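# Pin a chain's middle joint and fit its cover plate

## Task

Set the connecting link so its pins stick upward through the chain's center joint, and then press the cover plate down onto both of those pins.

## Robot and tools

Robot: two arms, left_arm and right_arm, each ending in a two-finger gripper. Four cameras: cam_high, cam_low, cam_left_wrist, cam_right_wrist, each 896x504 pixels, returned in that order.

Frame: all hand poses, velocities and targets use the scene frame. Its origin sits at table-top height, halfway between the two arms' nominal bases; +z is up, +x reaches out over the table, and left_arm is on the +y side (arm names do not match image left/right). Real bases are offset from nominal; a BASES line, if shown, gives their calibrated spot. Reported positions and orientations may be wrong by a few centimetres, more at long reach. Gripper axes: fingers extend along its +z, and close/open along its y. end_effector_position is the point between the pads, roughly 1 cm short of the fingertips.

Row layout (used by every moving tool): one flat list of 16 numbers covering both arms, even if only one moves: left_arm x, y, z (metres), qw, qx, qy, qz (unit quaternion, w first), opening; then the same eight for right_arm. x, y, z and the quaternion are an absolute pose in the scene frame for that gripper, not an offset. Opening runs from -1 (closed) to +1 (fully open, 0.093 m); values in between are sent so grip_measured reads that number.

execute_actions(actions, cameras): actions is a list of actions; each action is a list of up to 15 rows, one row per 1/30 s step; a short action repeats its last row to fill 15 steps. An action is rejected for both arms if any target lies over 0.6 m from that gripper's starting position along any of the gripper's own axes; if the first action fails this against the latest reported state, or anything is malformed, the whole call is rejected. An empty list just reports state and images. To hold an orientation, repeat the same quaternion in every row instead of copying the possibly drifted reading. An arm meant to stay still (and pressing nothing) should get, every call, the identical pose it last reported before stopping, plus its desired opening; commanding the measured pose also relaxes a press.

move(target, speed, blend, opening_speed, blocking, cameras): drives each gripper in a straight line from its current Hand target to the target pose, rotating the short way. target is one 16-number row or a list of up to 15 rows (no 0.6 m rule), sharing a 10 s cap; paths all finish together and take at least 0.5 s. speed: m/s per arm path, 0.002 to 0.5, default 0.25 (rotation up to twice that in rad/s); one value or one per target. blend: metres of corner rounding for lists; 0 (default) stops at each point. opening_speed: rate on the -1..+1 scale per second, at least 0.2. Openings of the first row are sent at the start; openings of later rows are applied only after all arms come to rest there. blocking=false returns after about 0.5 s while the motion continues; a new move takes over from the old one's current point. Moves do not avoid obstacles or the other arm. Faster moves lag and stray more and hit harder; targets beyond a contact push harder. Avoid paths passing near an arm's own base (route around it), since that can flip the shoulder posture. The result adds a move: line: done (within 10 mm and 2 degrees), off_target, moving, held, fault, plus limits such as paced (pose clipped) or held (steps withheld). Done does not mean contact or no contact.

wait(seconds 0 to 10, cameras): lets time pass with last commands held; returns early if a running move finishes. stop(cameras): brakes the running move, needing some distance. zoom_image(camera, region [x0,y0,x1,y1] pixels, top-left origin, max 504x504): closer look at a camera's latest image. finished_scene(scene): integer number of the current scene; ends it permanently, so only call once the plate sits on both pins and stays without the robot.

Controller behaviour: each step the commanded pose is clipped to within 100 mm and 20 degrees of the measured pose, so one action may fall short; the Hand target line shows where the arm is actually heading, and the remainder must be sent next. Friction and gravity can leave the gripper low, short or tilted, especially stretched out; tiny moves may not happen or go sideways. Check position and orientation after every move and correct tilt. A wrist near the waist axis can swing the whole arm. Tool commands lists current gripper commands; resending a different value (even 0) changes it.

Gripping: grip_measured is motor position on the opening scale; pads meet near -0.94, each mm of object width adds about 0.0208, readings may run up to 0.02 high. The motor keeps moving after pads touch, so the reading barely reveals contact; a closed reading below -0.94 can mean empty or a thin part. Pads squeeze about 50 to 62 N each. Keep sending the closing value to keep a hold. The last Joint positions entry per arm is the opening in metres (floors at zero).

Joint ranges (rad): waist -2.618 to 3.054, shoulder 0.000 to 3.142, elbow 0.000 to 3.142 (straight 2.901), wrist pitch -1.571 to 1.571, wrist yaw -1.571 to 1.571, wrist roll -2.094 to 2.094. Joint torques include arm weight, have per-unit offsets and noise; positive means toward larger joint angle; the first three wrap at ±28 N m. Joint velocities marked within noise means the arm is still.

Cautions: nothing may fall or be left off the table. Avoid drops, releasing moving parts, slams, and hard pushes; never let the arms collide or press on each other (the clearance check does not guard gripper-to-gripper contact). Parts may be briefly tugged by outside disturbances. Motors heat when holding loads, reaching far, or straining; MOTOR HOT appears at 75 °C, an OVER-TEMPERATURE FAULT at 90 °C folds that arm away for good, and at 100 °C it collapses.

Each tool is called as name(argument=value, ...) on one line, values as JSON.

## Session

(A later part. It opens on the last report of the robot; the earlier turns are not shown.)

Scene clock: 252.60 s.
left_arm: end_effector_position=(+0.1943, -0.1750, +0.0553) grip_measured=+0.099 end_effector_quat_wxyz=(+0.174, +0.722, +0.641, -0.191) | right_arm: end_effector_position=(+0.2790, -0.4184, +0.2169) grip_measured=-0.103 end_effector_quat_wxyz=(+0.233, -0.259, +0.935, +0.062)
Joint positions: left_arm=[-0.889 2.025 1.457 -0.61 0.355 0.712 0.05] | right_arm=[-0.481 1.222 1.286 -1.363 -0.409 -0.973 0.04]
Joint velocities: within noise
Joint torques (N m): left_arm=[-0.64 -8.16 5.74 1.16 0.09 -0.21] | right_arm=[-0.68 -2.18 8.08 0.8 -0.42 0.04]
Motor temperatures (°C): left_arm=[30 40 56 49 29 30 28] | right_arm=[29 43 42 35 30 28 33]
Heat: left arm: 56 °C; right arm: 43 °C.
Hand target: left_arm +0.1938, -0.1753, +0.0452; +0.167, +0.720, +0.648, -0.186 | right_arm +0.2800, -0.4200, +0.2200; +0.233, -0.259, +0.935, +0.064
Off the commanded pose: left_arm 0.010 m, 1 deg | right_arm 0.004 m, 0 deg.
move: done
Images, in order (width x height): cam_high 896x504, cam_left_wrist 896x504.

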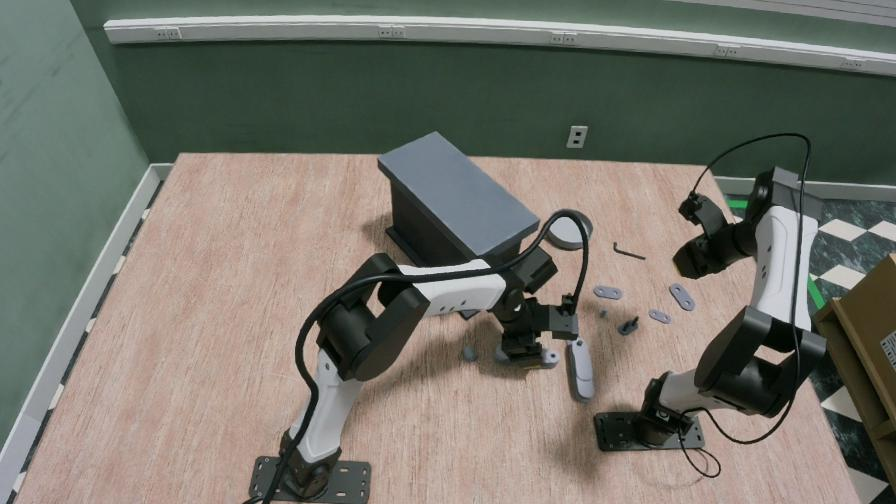

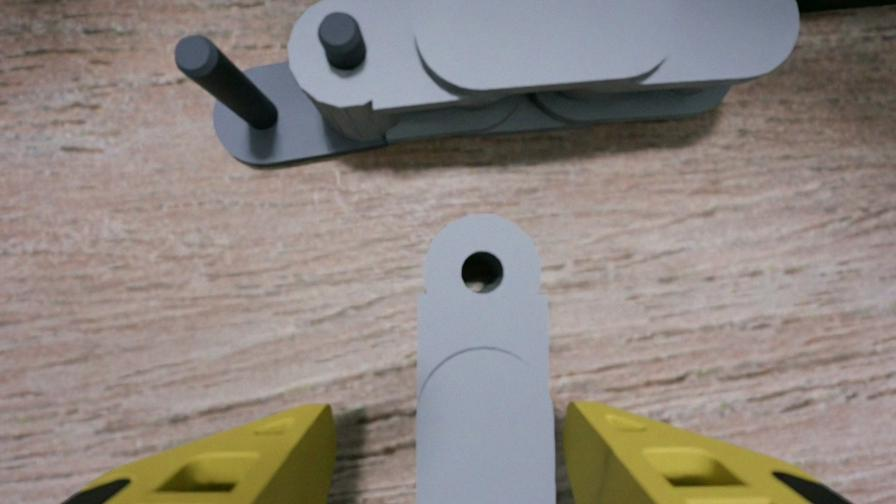

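zoom_image(camera="cam_left_wrist", region=[160, 0, 660, 400])

Scaled by 1.008 from the camera's 896x504 image, which has a finer 1280x720 frame.

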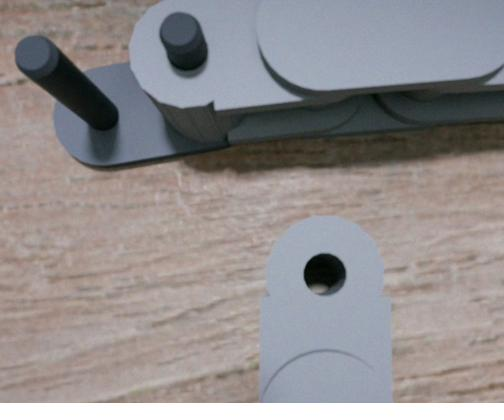

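move(target=[[0.192,-0.1755,0.08,0.1987,0.7260,0.6390,-0.1576,0.1,0.28,-0.42,0.22,0.2331,-0.2593,0.9352,0.0647,-0.1]], speed=0.1, cameras=["cam_left_wrist"])

zoom_image(camera="cam_left_wrist", region=[160, 0, 660, 400])

Scene clock: 255.93 s.
left_arm: end_effector_position=(+0.1935, -0.1778, +0.0694) grip_measured=+0.099 end_effector_quat_wxyz=(+0.195, +0.730, +0.635, -0.162) | right_arm: end_effector_position=(+0.2789, -0.4183, +0.2168) grip_measured=-0.103 end_effector_quat_wxyz=(+0.233, -0.259, +0.935, +0.062)
Joint positions: left_arm=[-0.917 1.985 1.457 -0.612 0.286 0.711 0.05] | right_arm=[-0.481 1.222 1.286 -1.364 -0.41 -0.974 0.04]
Joint velocities: within noise
Joint torques (N m): left_arm=[-0.57 -12.29 6.46 0.94 -0.04 -0.21] | right_arm=[-0.68 -2.18 8.09 0.81 -0.45 0.07]
Motor temperatures (°C): left_arm=[30 41 56 48 29 30 28] | right_arm=[29 43 43 35 30 28 33]
Heat: left arm: 56 °C; right arm: 43 °C.
Hand target: left_arm +0.1921, -0.1756, +0.0798; +0.199, +0.726, +0.639, -0.158 | right_arm +0.2800, -0.4200, +0.2199; +0.233, -0.259, +0.935, +0.065
Off the commanded pose: left_arm 0.011 m, 1 deg | right_arm 0.004 m, 0 deg.
move: off_target (left_arm)
Images, in order (width x height): cam_left_wrist 896x504.

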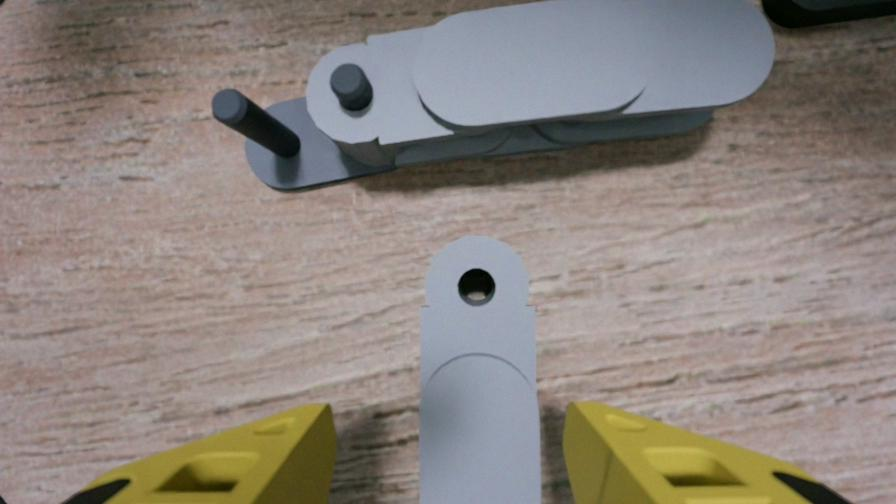

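Scaled by 1.008 from the camera's 896x504 image, which has a finer 1280x720 frame.

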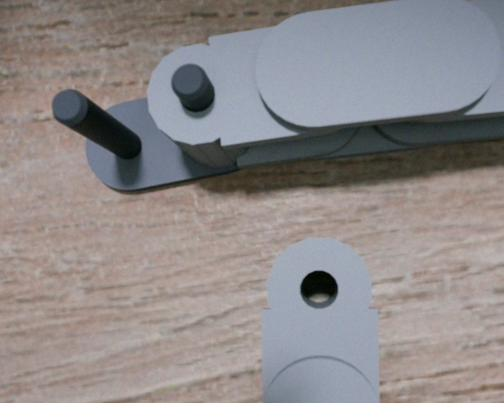

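move(target=[[0.1865,-0.1715,0.045,0.1675,0.7194,0.6478,-0.1861,0.1,0.28,-0.42,0.22,0.2331,-0.2593,0.9352,0.0647,-0.1]], speed=0.1, cameras=["cam_left_wrist"])

Scene clock: 259.30 s.
left_arm: end_effector_position=(+0.1864, -0.1724, +0.0553) grip_measured=+0.099 end_effector_quat_wxyz=(+0.177, +0.726, +0.640, -0.180) | right_arm: end_effector_position=(+0.2788, -0.4183, +0.2168) grip_measured=-0.103 end_effector_quat_wxyz=(+0.233, -0.259, +0.935, +0.062)
Joint positions: left_arm=[-0.909 1.995 1.417 -0.594 0.326 0.703 0.05] | right_arm=[-0.481 1.222 1.286 -1.365 -0.41 -0.974 0.04]
Joint velocities: within noise
Joint torques (N m): left_arm=[0.29 -7.75 5.53 1.14 0.26 -0.22] | right_arm=[-0.66 -2.18 8.09 0.81 -0.45 0.08]
Motor temperatures (°C): left_arm=[30 43 56 48 29 30 28] | right_arm=[29 42 43 35 30 28 33]
Heat: left arm: 56 °C; right arm: 43 °C.
Hand target: left_arm +0.1864, -0.1713, +0.0451; +0.167, +0.720, +0.648, -0.186 | right_arm +0.2800, -0.4200, +0.2199; +0.233, -0.259, +0.935, +0.065
Off the commanded pose: left_arm 0.010 m, 2 deg | right_arm 0.004 m, 0 deg.
move: done
Images, in order (width x height): cam_left_wrist 896x504.

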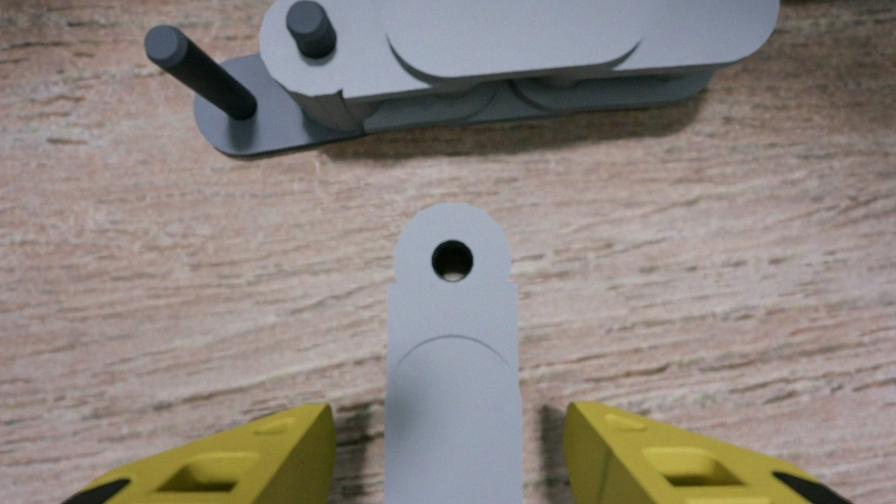

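move(target=[[0.1865,-0.1710,0.033,0.1620,0.7194,0.6478,-0.1900,0.1,0.28,-0.42,0.22,0.2331,-0.2593,0.9352,0.0647,-0.1]], speed=0.06, cameras=["cam_left_wrist"])

zoom_image(camera="cam_left_wrist", region=[100, 0, 600, 400])

Scene clock: 260.87 s.
left_arm: end_effector_position=(+0.1866, -0.1721, +0.0435) grip_measured=+0.099 end_effector_quat_wxyz=(+0.171, +0.724, +0.642, -0.184) | right_arm: end_effector_position=(+0.2788, -0.4183, +0.2168) grip_measured=-0.103 end_effector_quat_wxyz=(+0.233, -0.259, +0.935, +0.062)
Joint positions: left_arm=[-0.904 2.018 1.403 -0.567 0.337 0.703 0.05] | right_arm=[-0.481 1.222 1.286 -1.365 -0.41 -0.974 0.04]
Joint velocities: within noise
Joint torques (N m): left_arm=[0.29 -7.79 5.44 1.14 0.32 -0.16] | right_arm=[-0.66 -2.18 8.1 0.81 -0.45 0.08]
Motor temperatures (°C): left_arm=[30 43 56 48 29 30 28] | right_arm=[29 42 43 35 30 28 33]
Heat: left arm: 56 °C; right arm: 43 °C.
Hand target: left_arm +0.1864, -0.1708, +0.0331; +0.162, +0.720, +0.648, -0.190 | right_arm +0.2800, -0.4200, +0.2199; +0.233, -0.259, +0.935, +0.065
Off the commanded pose: left_arm 0.011 m, 1 deg | right_arm 0.004 m, 0 deg.
move: off_target (left_arm)
Images, in order (width x height): cam_left_wrist 896x504.

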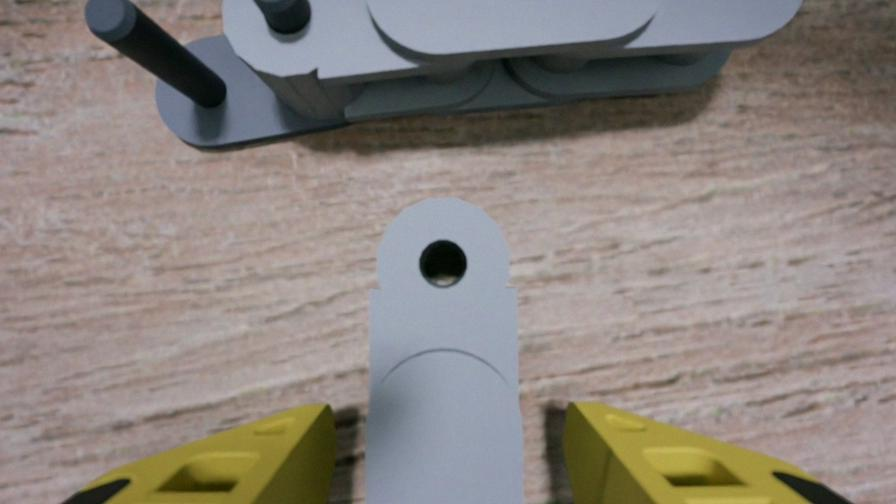

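Scaled by 1.008 from the camera's 896x504 image, which has a finer 1280x720 frame.

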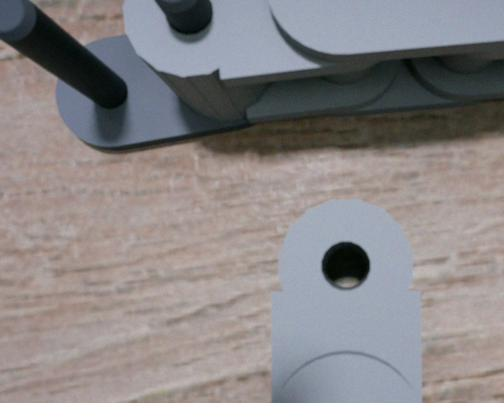

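move(target=[[0.1865,-0.1710,0.033,0.1620,0.7194,0.6478,-0.1900,-0.7,0.28,-0.42,0.22,0.2331,-0.2593,0.9352,0.0647,-0.1]], opening_speed=0.8, cameras=["cam_left_wrist"])

Scene clock: 263.23 s.
left_arm: end_effector_position=(+0.1869, -0.1730, +0.0440) grip_measured=-0.471 end_effector_quat_wxyz=(+0.173, +0.724, +0.641, -0.185) | right_arm: end_effector_position=(+0.2788, -0.4183, +0.2168) grip_measured=-0.103 end_effector_quat_wxyz=(+0.233, -0.259, +0.935, +0.062)
Joint positions: left_arm=[-0.904 2.018 1.403 -0.563 0.339 0.703 0.023] | right_arm=[-0.481 1.222 1.286 -1.365 -0.41 -0.974 0.04]
Joint velocities: within noise
Joint torques (N m): left_arm=[0.28 -7.83 5.42 1.12 0.3 -0.16] | right_arm=[-0.66 -2.18 8.09 0.82 -0.45 0.08]
Motor temperatures (°C): left_arm=[30 43 55 48 29 30 28] | right_arm=[29 42 43 35 30 28 33]
Heat: left arm: 55 °C; right arm: 43 °C.
Hand target: left_arm +0.1864, -0.1708, +0.0331; +0.162, +0.719, +0.648, -0.190 | right_arm +0.2800, -0.4200, +0.2199; +0.233, -0.259, +0.935, +0.065
Off the commanded pose: left_arm 0.011 m, 2 deg | right_arm 0.004 m, 0 deg.
move: off_target (left_arm)
Images, in order (width x height): cam_left_wrist 896x504.

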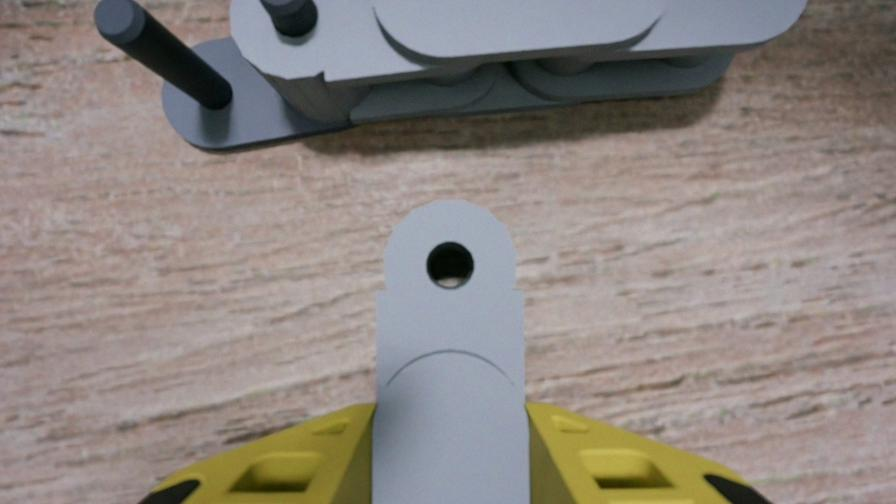

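move(target=[[0.1875,-0.1730,0.105,0.1700,0.7235,0.6420,-0.1870,-0.7,0.28,-0.42,0.22,0.2331,-0.2593,0.9352,0.0647,-0.1],[0.235,-0.215,0.115,0.1700,0.7235,0.6420,-0.1870,-0.7,0.28,-0.42,0.22,0.2331,-0.2593,0.9352,0.0647,-0.1]], speed=0.1, blend=0.015, cameras=["cam_left_wrist","cam_high"])

zoom_image(camera="cam_left_wrist", region=[300, 100, 600, 320])

Scene clock: 266.63 s.
left_arm: end_effector_position=(+0.2295, -0.2078, +0.1072) grip_measured=-0.471 end_effector_quat_wxyz=(+0.155, +0.720, +0.651, -0.181) | right_arm: end_effector_position=(+0.2788, -0.4183, +0.2168) grip_measured=-0.103 end_effector_quat_wxyz=(+0.233, -0.259, +0.935, +0.062)
Joint positions: left_arm=[-0.879 2.215 1.981 -0.988 0.339 0.715 0.023] | right_arm=[-0.481 1.222 1.286 -1.365 -0.41 -0.974 0.04]
Joint velocities: within noise
Joint torques (N m): left_arm=[0.17 -10.65 9.47 0.98 0.34 0.14] | right_arm=[-0.66 -2.18 8.09 0.81 -0.45 0.07]
Motor temperatures (°C): left_arm=[30 44 56 48 29 30 28] | right_arm=[29 42 43 35 30 28 33]
Heat: left arm: 56 °C; right arm: 43 °C.
Hand target: left_arm +0.2348, -0.2146, +0.1151; +0.170, +0.724, +0.642, -0.187 | right_arm +0.2800, -0.4200, +0.2199; +0.233, -0.259, +0.935, +0.065
Off the commanded pose: left_arm 0.012 m, 2 deg | right_arm 0.004 m, 0 deg.
move: off_target (left_arm)
Images, in order (width x height): cam_high 896x504, cam_left_wrist 896x504.

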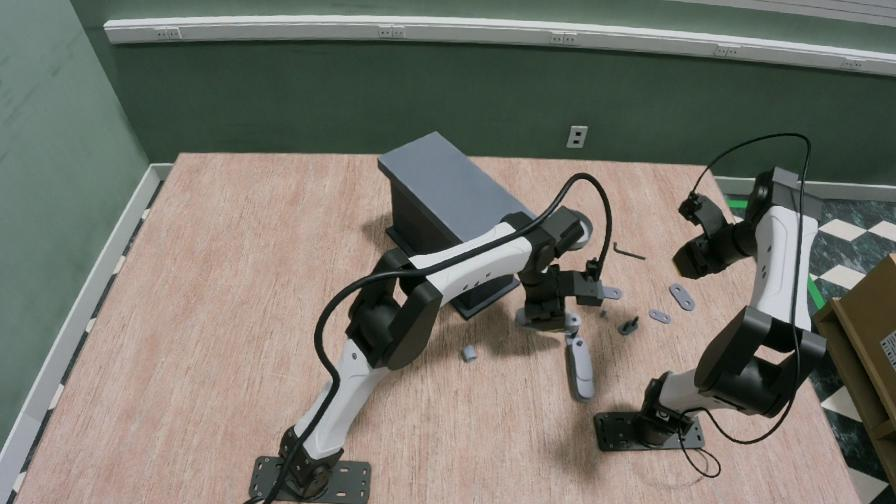

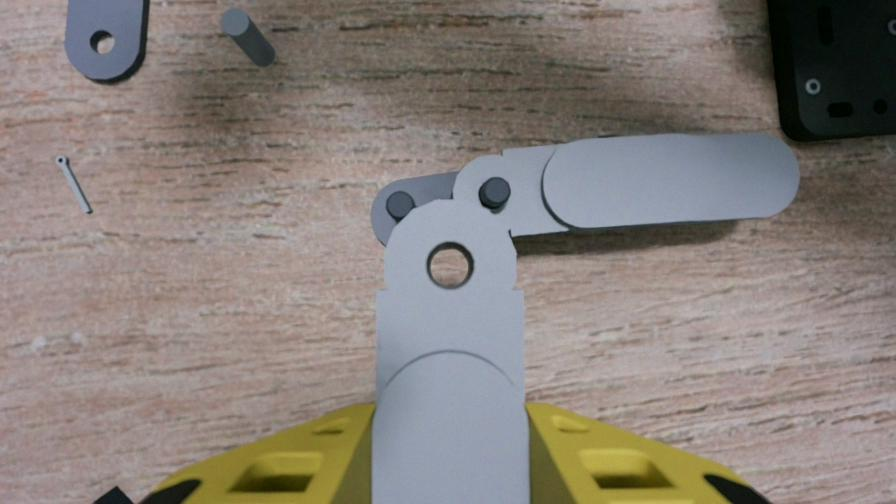

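Scaled by 1.680 from the camera's 896x504 image, which has a finer 1280x720 frame.

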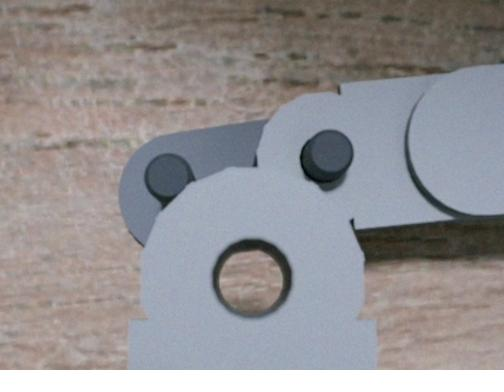

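move(target=[[0.2480,-0.2360,0.106,0.1800,0.7220,0.6410,-0.1860,-0.7,0.28,-0.42,0.22,0.2331,-0.2593,0.9352,0.0647,-0.1]], speed=0.06, cameras=["cam_left_wrist","cam_high"])

zoom_image(camera="cam_left_wrist", region=[350, 150, 650, 350])

Scene clock: 268.60 s.
left_arm: end_effector_position=(+0.2449, -0.2271, +0.0980) grip_measured=-0.471 end_effector_quat_wxyz=(+0.165, +0.720, +0.649, -0.181) | right_arm: end_effector_position=(+0.2788, -0.4183, +0.2168) grip_measured=-0.103 end_effector_quat_wxyz=(+0.233, -0.259, +0.935, +0.062)
Joint positions: left_arm=[-0.879 2.315 2.105 -0.992 0.339 0.715 0.023] | right_arm=[-0.481 1.222 1.286 -1.365 -0.41 -0.974 0.04]
Joint velocities: within noise
Joint torques (N m): left_arm=[-0.46 -11.38 9.52 1.06 0.27 -0.01] | right_arm=[-0.68 -2.19 8.1 0.81 -0.44 0.08]
Motor temperatures (°C): left_arm=[30 44 56 47 29 30 29] | right_arm=[29 42 43 34 30 28 33]
Heat: left arm: 56 °C; right arm: 43 °C.
Hand target: left_arm +0.2478, -0.2356, +0.1060; +0.180, +0.722, +0.641, -0.186 | right_arm +0.2800, -0.4200, +0.2199; +0.233, -0.259, +0.935, +0.065
Off the commanded pose: left_arm 0.012 m, 2 deg | right_arm 0.004 m, 0 deg.
move: off_target (left_arm)
Images, in order (width x height): cam_high 896x504, cam_left_wrist 896x504.

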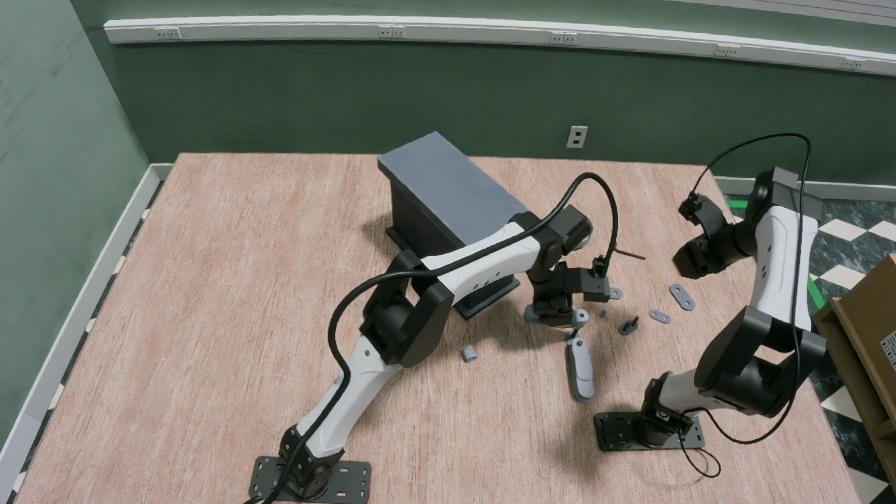

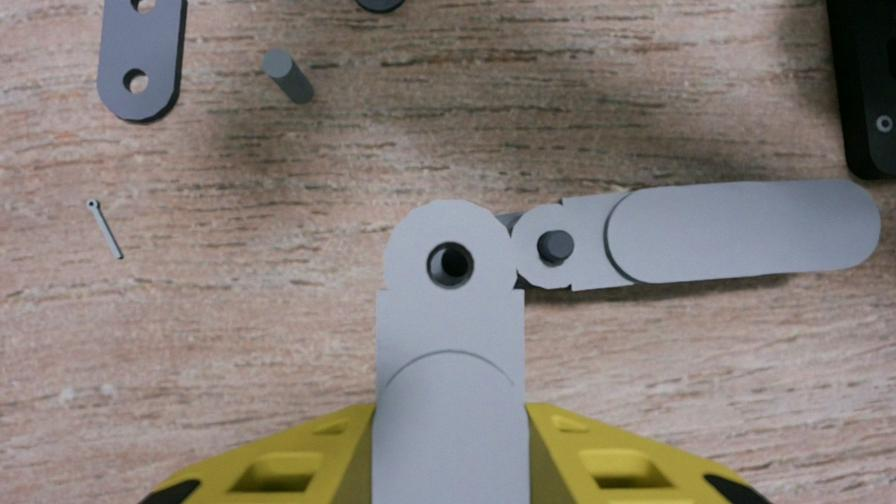

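Scaled by 1.680 from the camera's 896x504 image, which has a finer 1280x720 frame.

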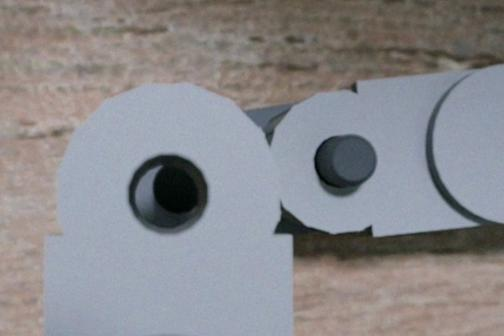

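move(target=[[0.2460, -0.2375,0.098,0.1820,0.7218,0.6407,-0.1860,-0.7,0.28,-0.42,0.22,0.2331,-0.2593,0.9352,0.0647,-0.1]], speed=0.04, cameras=["cam_left_wrist"])

zoom_image(camera="cam_left_wrist", region=[400, 200, 600, 320])

Scene clock: 270.20 s.
left_arm: end_effector_position=(+0.2435, -0.2279, +0.0958) grip_measured=-0.471 end_effector_quat_wxyz=(+0.164, +0.721, +0.648, -0.182) | right_arm: end_effector_position=(+0.2788, -0.4183, +0.2168) grip_measured=-0.103 end_effector_quat_wxyz=(+0.233, -0.259, +0.935, +0.062)
Joint positions: left_arm=[-0.882 2.315 2.097 -0.984 0.339 0.715 0.023] | right_arm=[-0.481 1.222 1.286 -1.365 -0.41 -0.974 0.04]
Joint velocities: within noise
Joint torques (N m): left_arm=[-0.83 -11.89 6.68 1.35 0.26 -0.07] | right_arm=[-0.66 -2.19 8.09 0.81 -0.44 0.08]
Motor temperatures (°C): left_arm=[30 45 56 47 29 30 29] | right_arm=[29 42 43 34 30 28 33]
Heat: left arm: 56 °C; right arm: 43 °C.
Hand target: left_arm +0.2457, -0.2372, +0.0981; +0.182, +0.722, +0.641, -0.186 | right_arm +0.2800, -0.4200, +0.2199; +0.233, -0.259, +0.935, +0.065
Off the commanded pose: left_arm 0.010 m, 2 deg | right_arm 0.004 m, 0 deg.
move: done
Images, in order (width x height): cam_left_wrist 896x504.

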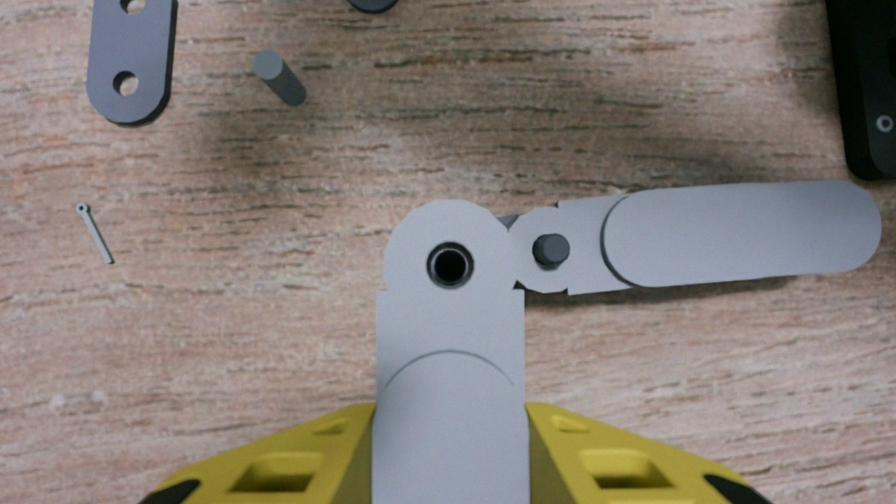

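Scaled by 2.520 from the camera's 896x504 image, which has a finer 1280x720 frame.

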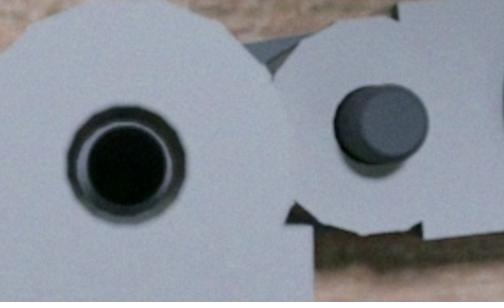

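move(target=[[0.2460, -0.2375,0.089,0.1840,0.7215,0.6405,-0.1860,-0.7,0.28,-0.42,0.22,0.2331,-0.2593,0.9352,0.0647,-0.1]], speed=0.04, cameras=["cam_left_wrist"])

zoom_image(camera="cam_left_wrist", region=[400, 200, 600, 320])

Scene clock: 271.53 s.
left_arm: end_effector_position=(+0.2435, -0.2280, +0.0846) grip_measured=-0.471 end_effector_quat_wxyz=(+0.165, +0.721, +0.648, -0.182) | right_arm: end_effector_position=(+0.2788, -0.4183, +0.2168) grip_measured=-0.103 end_effector_quat_wxyz=(+0.233, -0.259, +0.935, +0.062)
Joint positions: left_arm=[-0.882 2.315 2.052 -0.939 0.339 0.715 0.023] | right_arm=[-0.481 1.222 1.286 -1.365 -0.41 -0.974 0.04]
Joint velocities: within noise
Joint torques (N m): left_arm=[-0.66 -12.36 6.67 1.34 0.26 -0.08] | right_arm=[-0.68 -2.19 8.1 0.81 -0.45 0.08]
Motor temperatures (°C): left_arm=[30 45 56 47 29 30 29] | right_arm=[29 42 43 34 30 28 33]
Heat: left arm: 56 °C; right arm: 43 °C.
Hand target: left_arm +0.2457, -0.2372, +0.0892; +0.184, +0.722, +0.641, -0.186 | right_arm +0.2800, -0.4200, +0.2199; +0.233, -0.259, +0.935, +0.065
Off the commanded pose: left_arm 0.011 m, 2 deg | right_arm 0.004 m, 0 deg.
move: off_target (left_arm)
Images, in order (width x height): cam_left_wrist 896x504.

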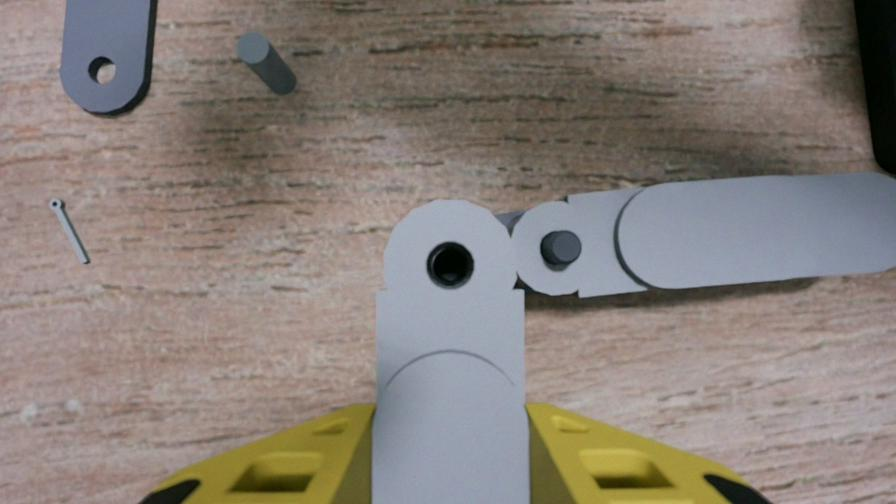

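Scaled by 2.520 from the camera's 896x504 image, which has a finer 1280x720 frame.

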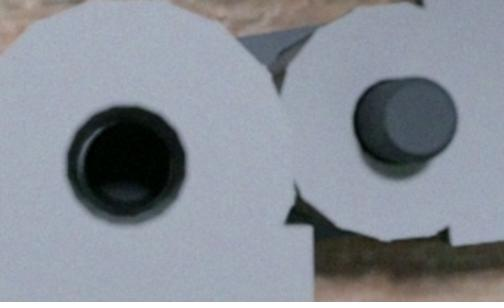

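move(target=[[0.2460, -0.2375,0.083,0.1850,0.7215,0.6402,-0.1860,-0.7,0.28,-0.42,0.22,0.2331,-0.2593,0.9352,0.0647,-0.1]], speed=0.04, cameras=["cam_left_wrist"])

zoom_image(camera="cam_left_wrist", region=[400, 200, 600, 320])

Scene clock: 272.70 s.
left_arm: end_effector_position=(+0.2435, -0.2279, +0.0780) grip_measured=-0.471 end_effector_quat_wxyz=(+0.165, +0.721, +0.648, -0.182) | right_arm: end_effector_position=(+0.2788, -0.4183, +0.2168) grip_measured=-0.103 end_effector_quat_wxyz=(+0.233, -0.259, +0.935, +0.062)
Joint positions: left_arm=[-0.882 2.315 2.026 -0.912 0.339 0.715 0.023] | right_arm=[-0.481 1.222 1.286 -1.365 -0.41 -0.974 0.04]
Joint velocities: within noise
Joint torques (N m): left_arm=[-0.65 -12.42 6.63 1.36 0.25 -0.08] | right_arm=[-0.68 -2.17 8.1 0.81 -0.45 0.08]
Motor temperatures (°C): left_arm=[30 46 56 47 29 30 29] | right_arm=[29 42 44 34 30 28 33]
Heat: left arm: 56 °C; right arm: 44 °C.
Hand target: left_arm +0.2457, -0.2372, +0.0832; +0.185, +0.722, +0.640, -0.186 | right_arm +0.2800, -0.4200, +0.2199; +0.233, -0.259, +0.935, +0.065
Off the commanded pose: left_arm 0.011 m, 3 deg | right_arm 0.004 m, 0 deg.
move: off_target (left_arm)
Images, in order (width x height): cam_left_wrist 896x504.

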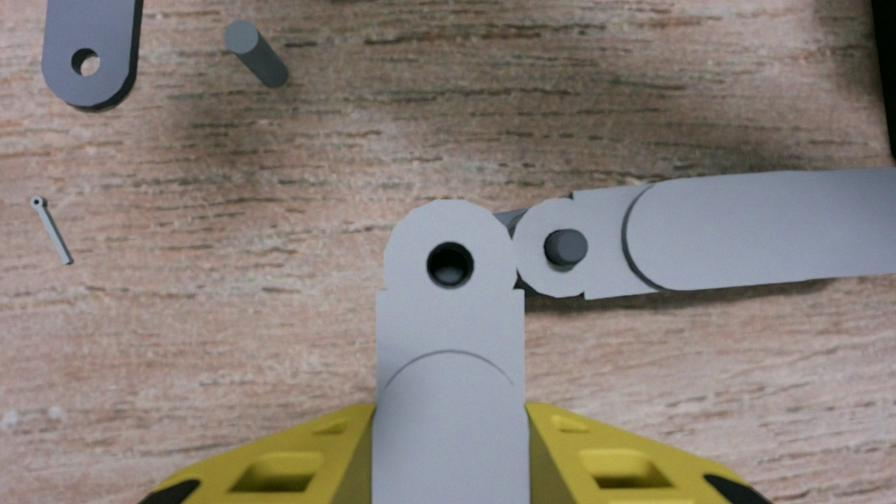

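Scaled by 2.520 from the camera's 896x504 image, which has a finer 1280x720 frame.

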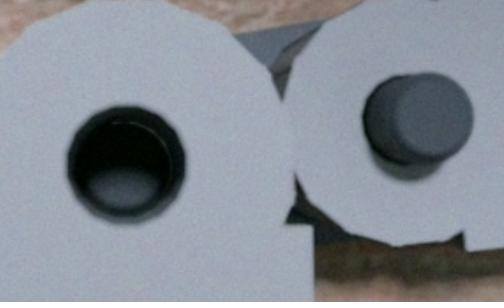

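move(target=[[0.2462, -0.2375,0.076,0.1880,0.7215,0.6400,-0.1850,-0.7,0.28,-0.42,0.22,0.2331,-0.2593,0.9352,0.0647,-0.1]], speed=0.04, cameras=["cam_left_wrist"])

zoom_image(camera="cam_left_wrist", region=[400, 200, 600, 320])

Scene clock: 273.80 s.
left_arm: end_effector_position=(+0.2435, -0.2279, +0.0693) grip_measured=-0.471 end_effector_quat_wxyz=(+0.166, +0.721, +0.647, -0.182) | right_arm: end_effector_position=(+0.2788, -0.4183, +0.2168) grip_measured=-0.103 end_effector_quat_wxyz=(+0.233, -0.259, +0.935, +0.062)
Joint positions: left_arm=[-0.882 2.315 1.99 -0.874 0.339 0.715 0.023] | right_arm=[-0.481 1.222 1.286 -1.365 -0.41 -0.974 0.04]
Joint velocities: within noise
Joint torques (N m): left_arm=[-0.7 -12.77 6.61 1.32 0.22 -0.09] | right_arm=[-0.68 -2.18 8.09 0.81 -0.45 0.08]
Motor temperatures (°C): left_arm=[30 46 56 47 29 30 29] | right_arm=[29 42 44 34 30 28 33]
Heat: left arm: 56 °C; right arm: 44 °C.
Hand target: left_arm +0.2460, -0.2373, +0.0763; +0.188, +0.722, +0.640, -0.185 | right_arm +0.2800, -0.4200, +0.2199; +0.233, -0.259, +0.935, +0.065
Off the commanded pose: left_arm 0.012 m, 3 deg | right_arm 0.004 m, 0 deg.
move: off_target (left_arm)
Images, in order (width x height): cam_left_wrist 896x504.

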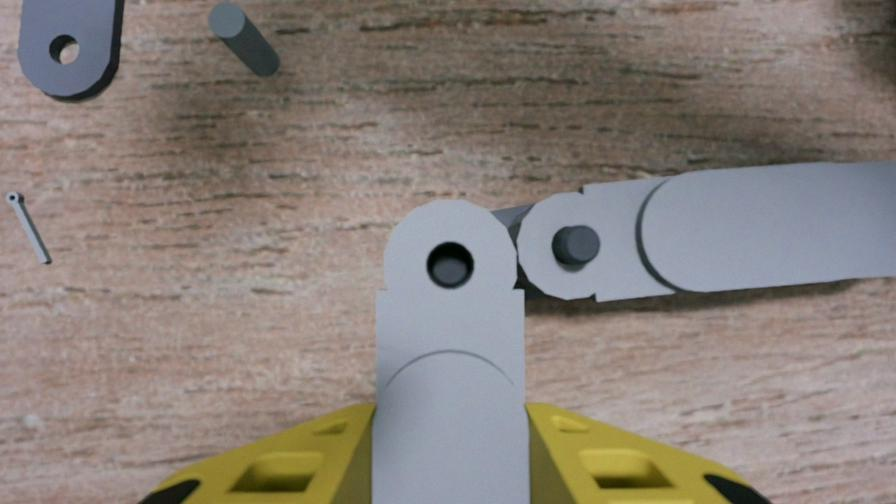

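Scaled by 2.520 from the camera's 896x504 image, which has a finer 1280x720 frame.

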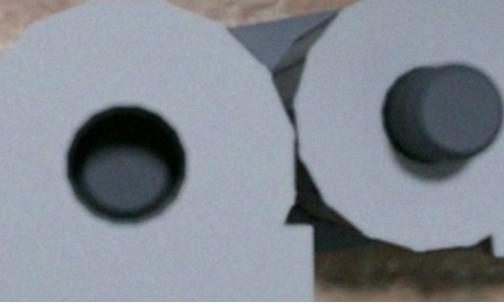

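move(target=[[0.2462, -0.2375,0.064,0.1900,0.7215,0.6400,-0.1850,-0.7,0.28,-0.42,0.22,0.2331,-0.2593,0.9352,0.0647,-0.1]], speed=0.04, cameras=["cam_left_wrist"])

zoom_image(camera="cam_left_wrist", region=[400, 150, 700, 350])

Scene clock: 275.00 s.
left_arm: end_effector_position=(+0.2435, -0.2279, +0.0582) grip_measured=-0.471 end_effector_quat_wxyz=(+0.169, +0.721, +0.647, -0.182) | right_arm: end_effector_position=(+0.2788, -0.4183, +0.2168) grip_measured=-0.103 end_effector_quat_wxyz=(+0.233, -0.259, +0.935, +0.062)
Joint positions: left_arm=[-0.882 2.315 1.944 -0.822 0.339 0.715 0.023] | right_arm=[-0.481 1.222 1.286 -1.365 -0.41 -0.974 0.04]
Joint velocities: within noise
Joint torques (N m): left_arm=[-0.73 -12.56 6.67 1.37 0.22 -0.1] | right_arm=[-0.69 -2.18 8.08 0.82 -0.45 0.07]
Motor temperatures (°C): left_arm=[30 47 56 47 29 30 29] | right_arm=[29 42 44 34 30 28 33]
Heat: left arm: 56 °C; right arm: 44 °C.
Hand target: left_arm +0.2460, -0.2373, +0.0642; +0.190, +0.721, +0.640, -0.185 | right_arm +0.2800, -0.4200, +0.2199; +0.233, -0.259, +0.935, +0.065
Off the commanded pose: left_arm 0.012 m, 3 deg | right_arm 0.004 m, 0 deg.
move: off_target (left_arm)
Images, in order (width x height): cam_left_wrist 896x504.

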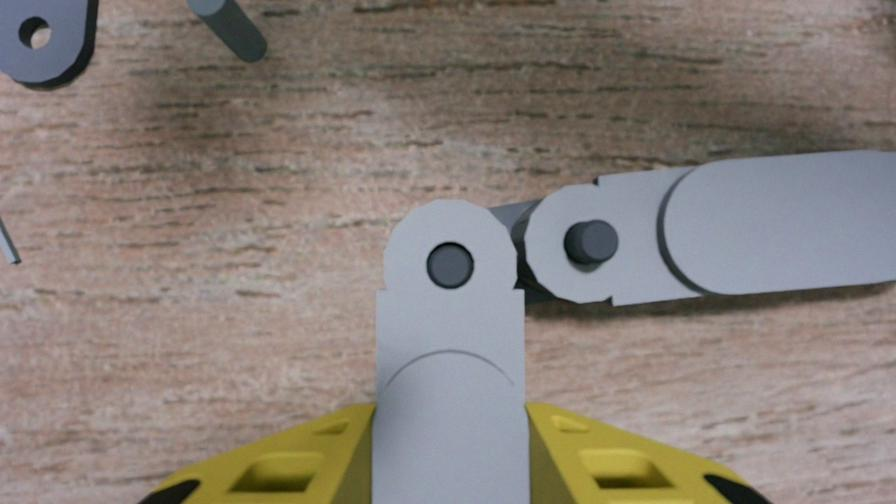

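Scaled by 1.680 from the camera's 896x504 image, which has a finer 1280x720 frame.

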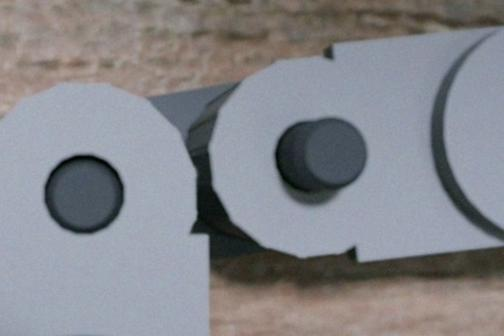

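execute_actions(actions=[])

Scene clock: 276.80 s.
left_arm: end_effector_position=(+0.2435, -0.2279, +0.0582) grip_measured=-0.471 end_effector_quat_wxyz=(+0.169, +0.721, +0.647, -0.182) | right_arm: end_effector_position=(+0.2788, -0.4183, +0.2168) grip_measured=-0.103 end_effector_quat_wxyz=(+0.233, -0.259, +0.935, +0.062)
Joint positions: left_arm=[-0.882 2.315 1.944 -0.822 0.339 0.715 0.023] | right_arm=[-0.481 1.222 1.286 -1.365 -0.41 -0.974 0.04]
Joint velocities: within noise
Joint torques (N m): left_arm=[-0.72 -12.56 6.61 1.37 0.23 -0.1] | right_arm=[-0.68 -2.18 8.09 0.81 -0.45 0.08]
Motor temperatures (°C): left_arm=[30 47 56 47 29 30 29] | right_arm=[29 41 44 34 30 28 33]
Heat: left arm: 56 °C; right arm: 44 °C.
Hand target: left_arm +0.2460, -0.2373, +0.0643; +0.190, +0.721, +0.640, -0.185 | right_arm +0.2800, -0.4200, +0.2199; +0.233, -0.259, +0.935, +0.065
Tool commands: left_gripper/opening=-0.7 right_gripper/opening=-0.1
Off the commanded pose: left_arm 0.012 m, 3 deg | right_arm 0.004 m, 0 deg.

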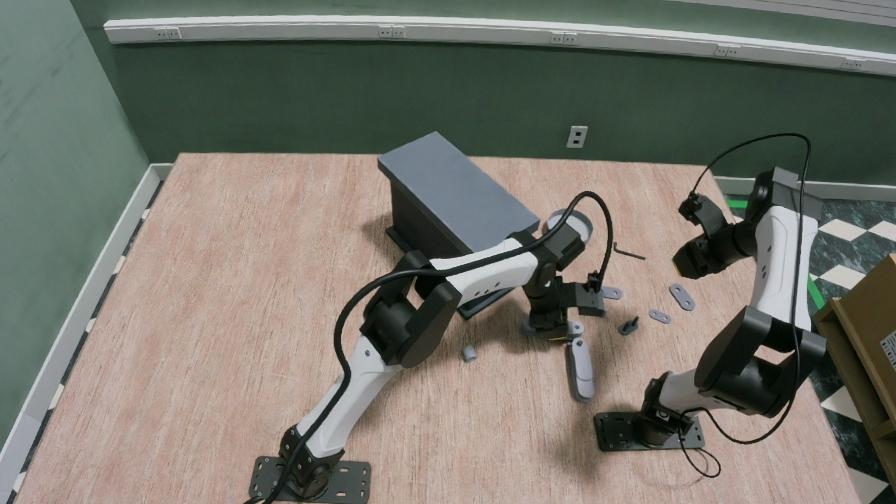

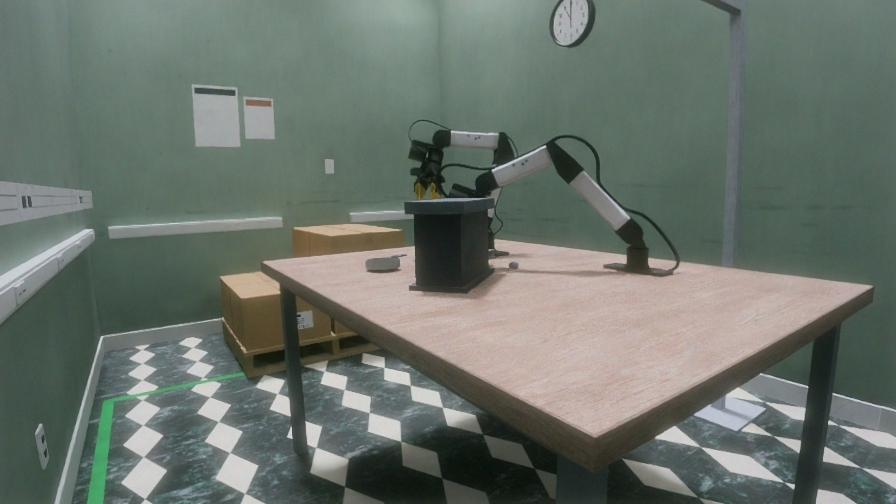

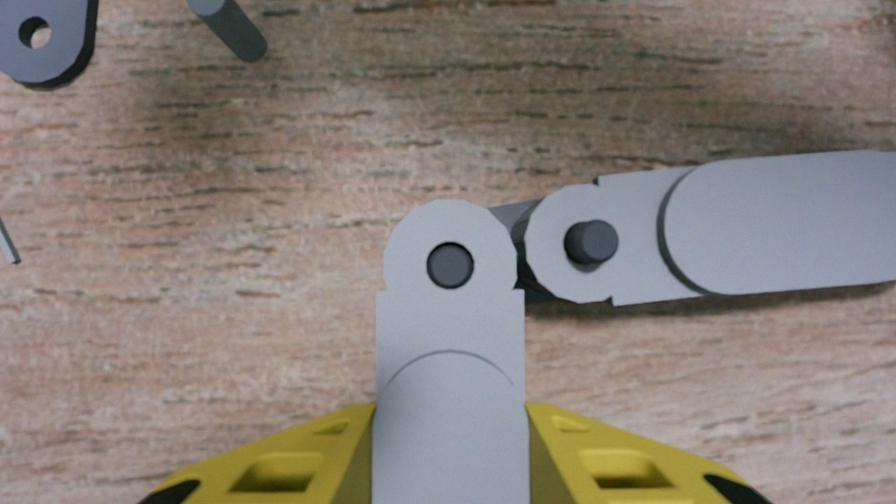

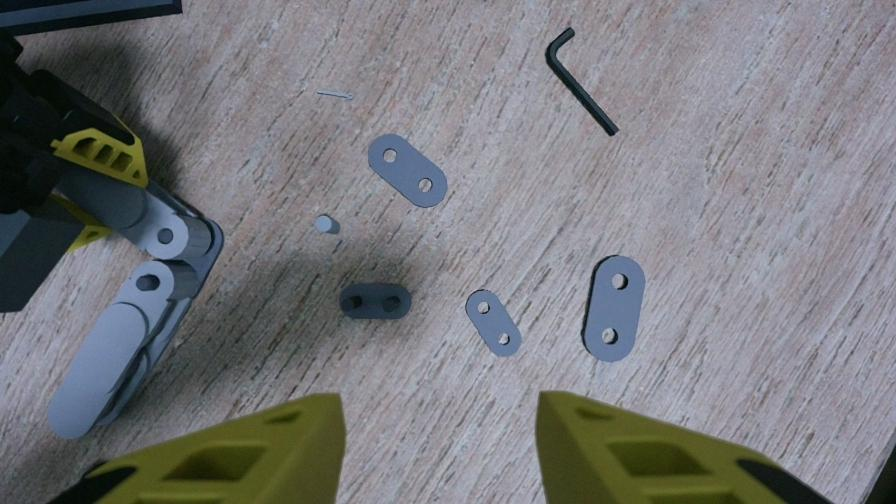

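move(target=[[0.2462,-0.2375,0.055,0.19,0.7215,0.64,-0.185,-0.7,0.28,-0.42,0.22,0.2331,-0.2593,0.9352,0.0647,-0.1],[0.2462,-0.2375,0.047,0.19,0.7215,0.64,-0.185,-0.7,0.28,-0.42,0.22,0.2331,-0.2593,0.9352,0.0647,-0.1]], speed=0.03, blend=0.005)

Scene clock: 278.03 s.
left_arm: end_effector_position=(+0.2436, -0.2281, +0.0473) grip_measured=-0.471 end_effector_quat_wxyz=(+0.174, +0.721, +0.645, -0.182) | right_arm: end_effector_position=(+0.2788, -0.4183, +0.2168) grip_measured=-0.103 end_effector_quat_wxyz=(+0.233, -0.259, +0.935, +0.062)
Joint positions: left_arm=[-0.882 2.315 1.897 -0.765 0.339 0.715 0.023] | right_arm=[-0.481 1.222 1.286 -1.365 -0.41 -0.974 0.04]
Joint velocities: within noise
Joint torques (N m): left_arm=[-0.72 -11.45 6.54 1.4 0.22 -0.1] | right_arm=[-0.68 -2.17 8.09 0.81 -0.45 0.08]
Motor temperatures (°C): left_arm=[30 47 56 47 29 30 29] | right_arm=[29 41 44 34 30 28 33]
Heat: left arm: 56 °C; right arm: 44 °C.
Hand target: left_arm +0.2459, -0.2372, +0.0471; +0.190, +0.721, +0.640, -0.185 | right_arm +0.2800, -0.4200, +0.2199; +0.233, -0.259, +0.935, +0.065
Off the commanded pose: left_arm 0.010 m, 2 deg | right_arm 0.004 m, 0 deg.
move: done; blend cut to 0.004 m at target 1

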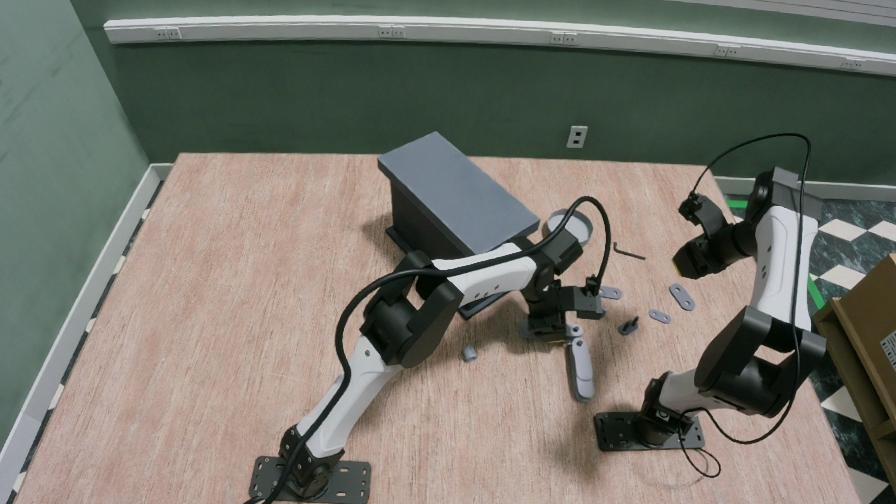

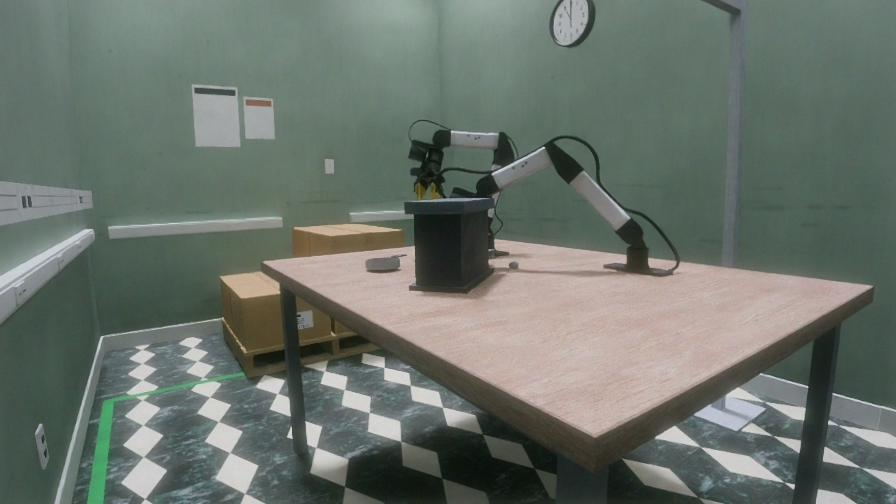

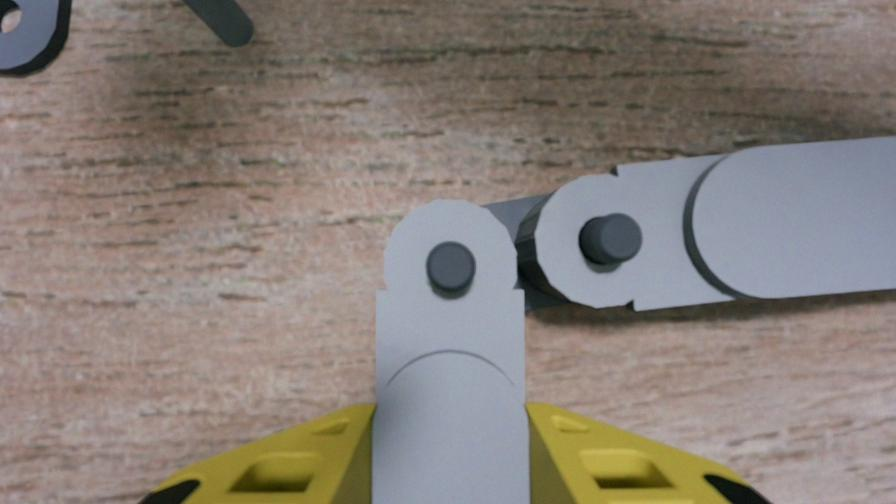

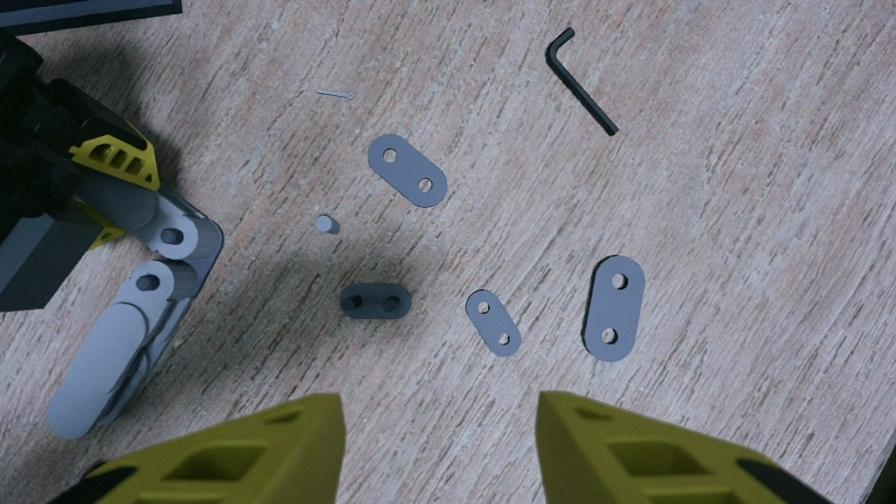

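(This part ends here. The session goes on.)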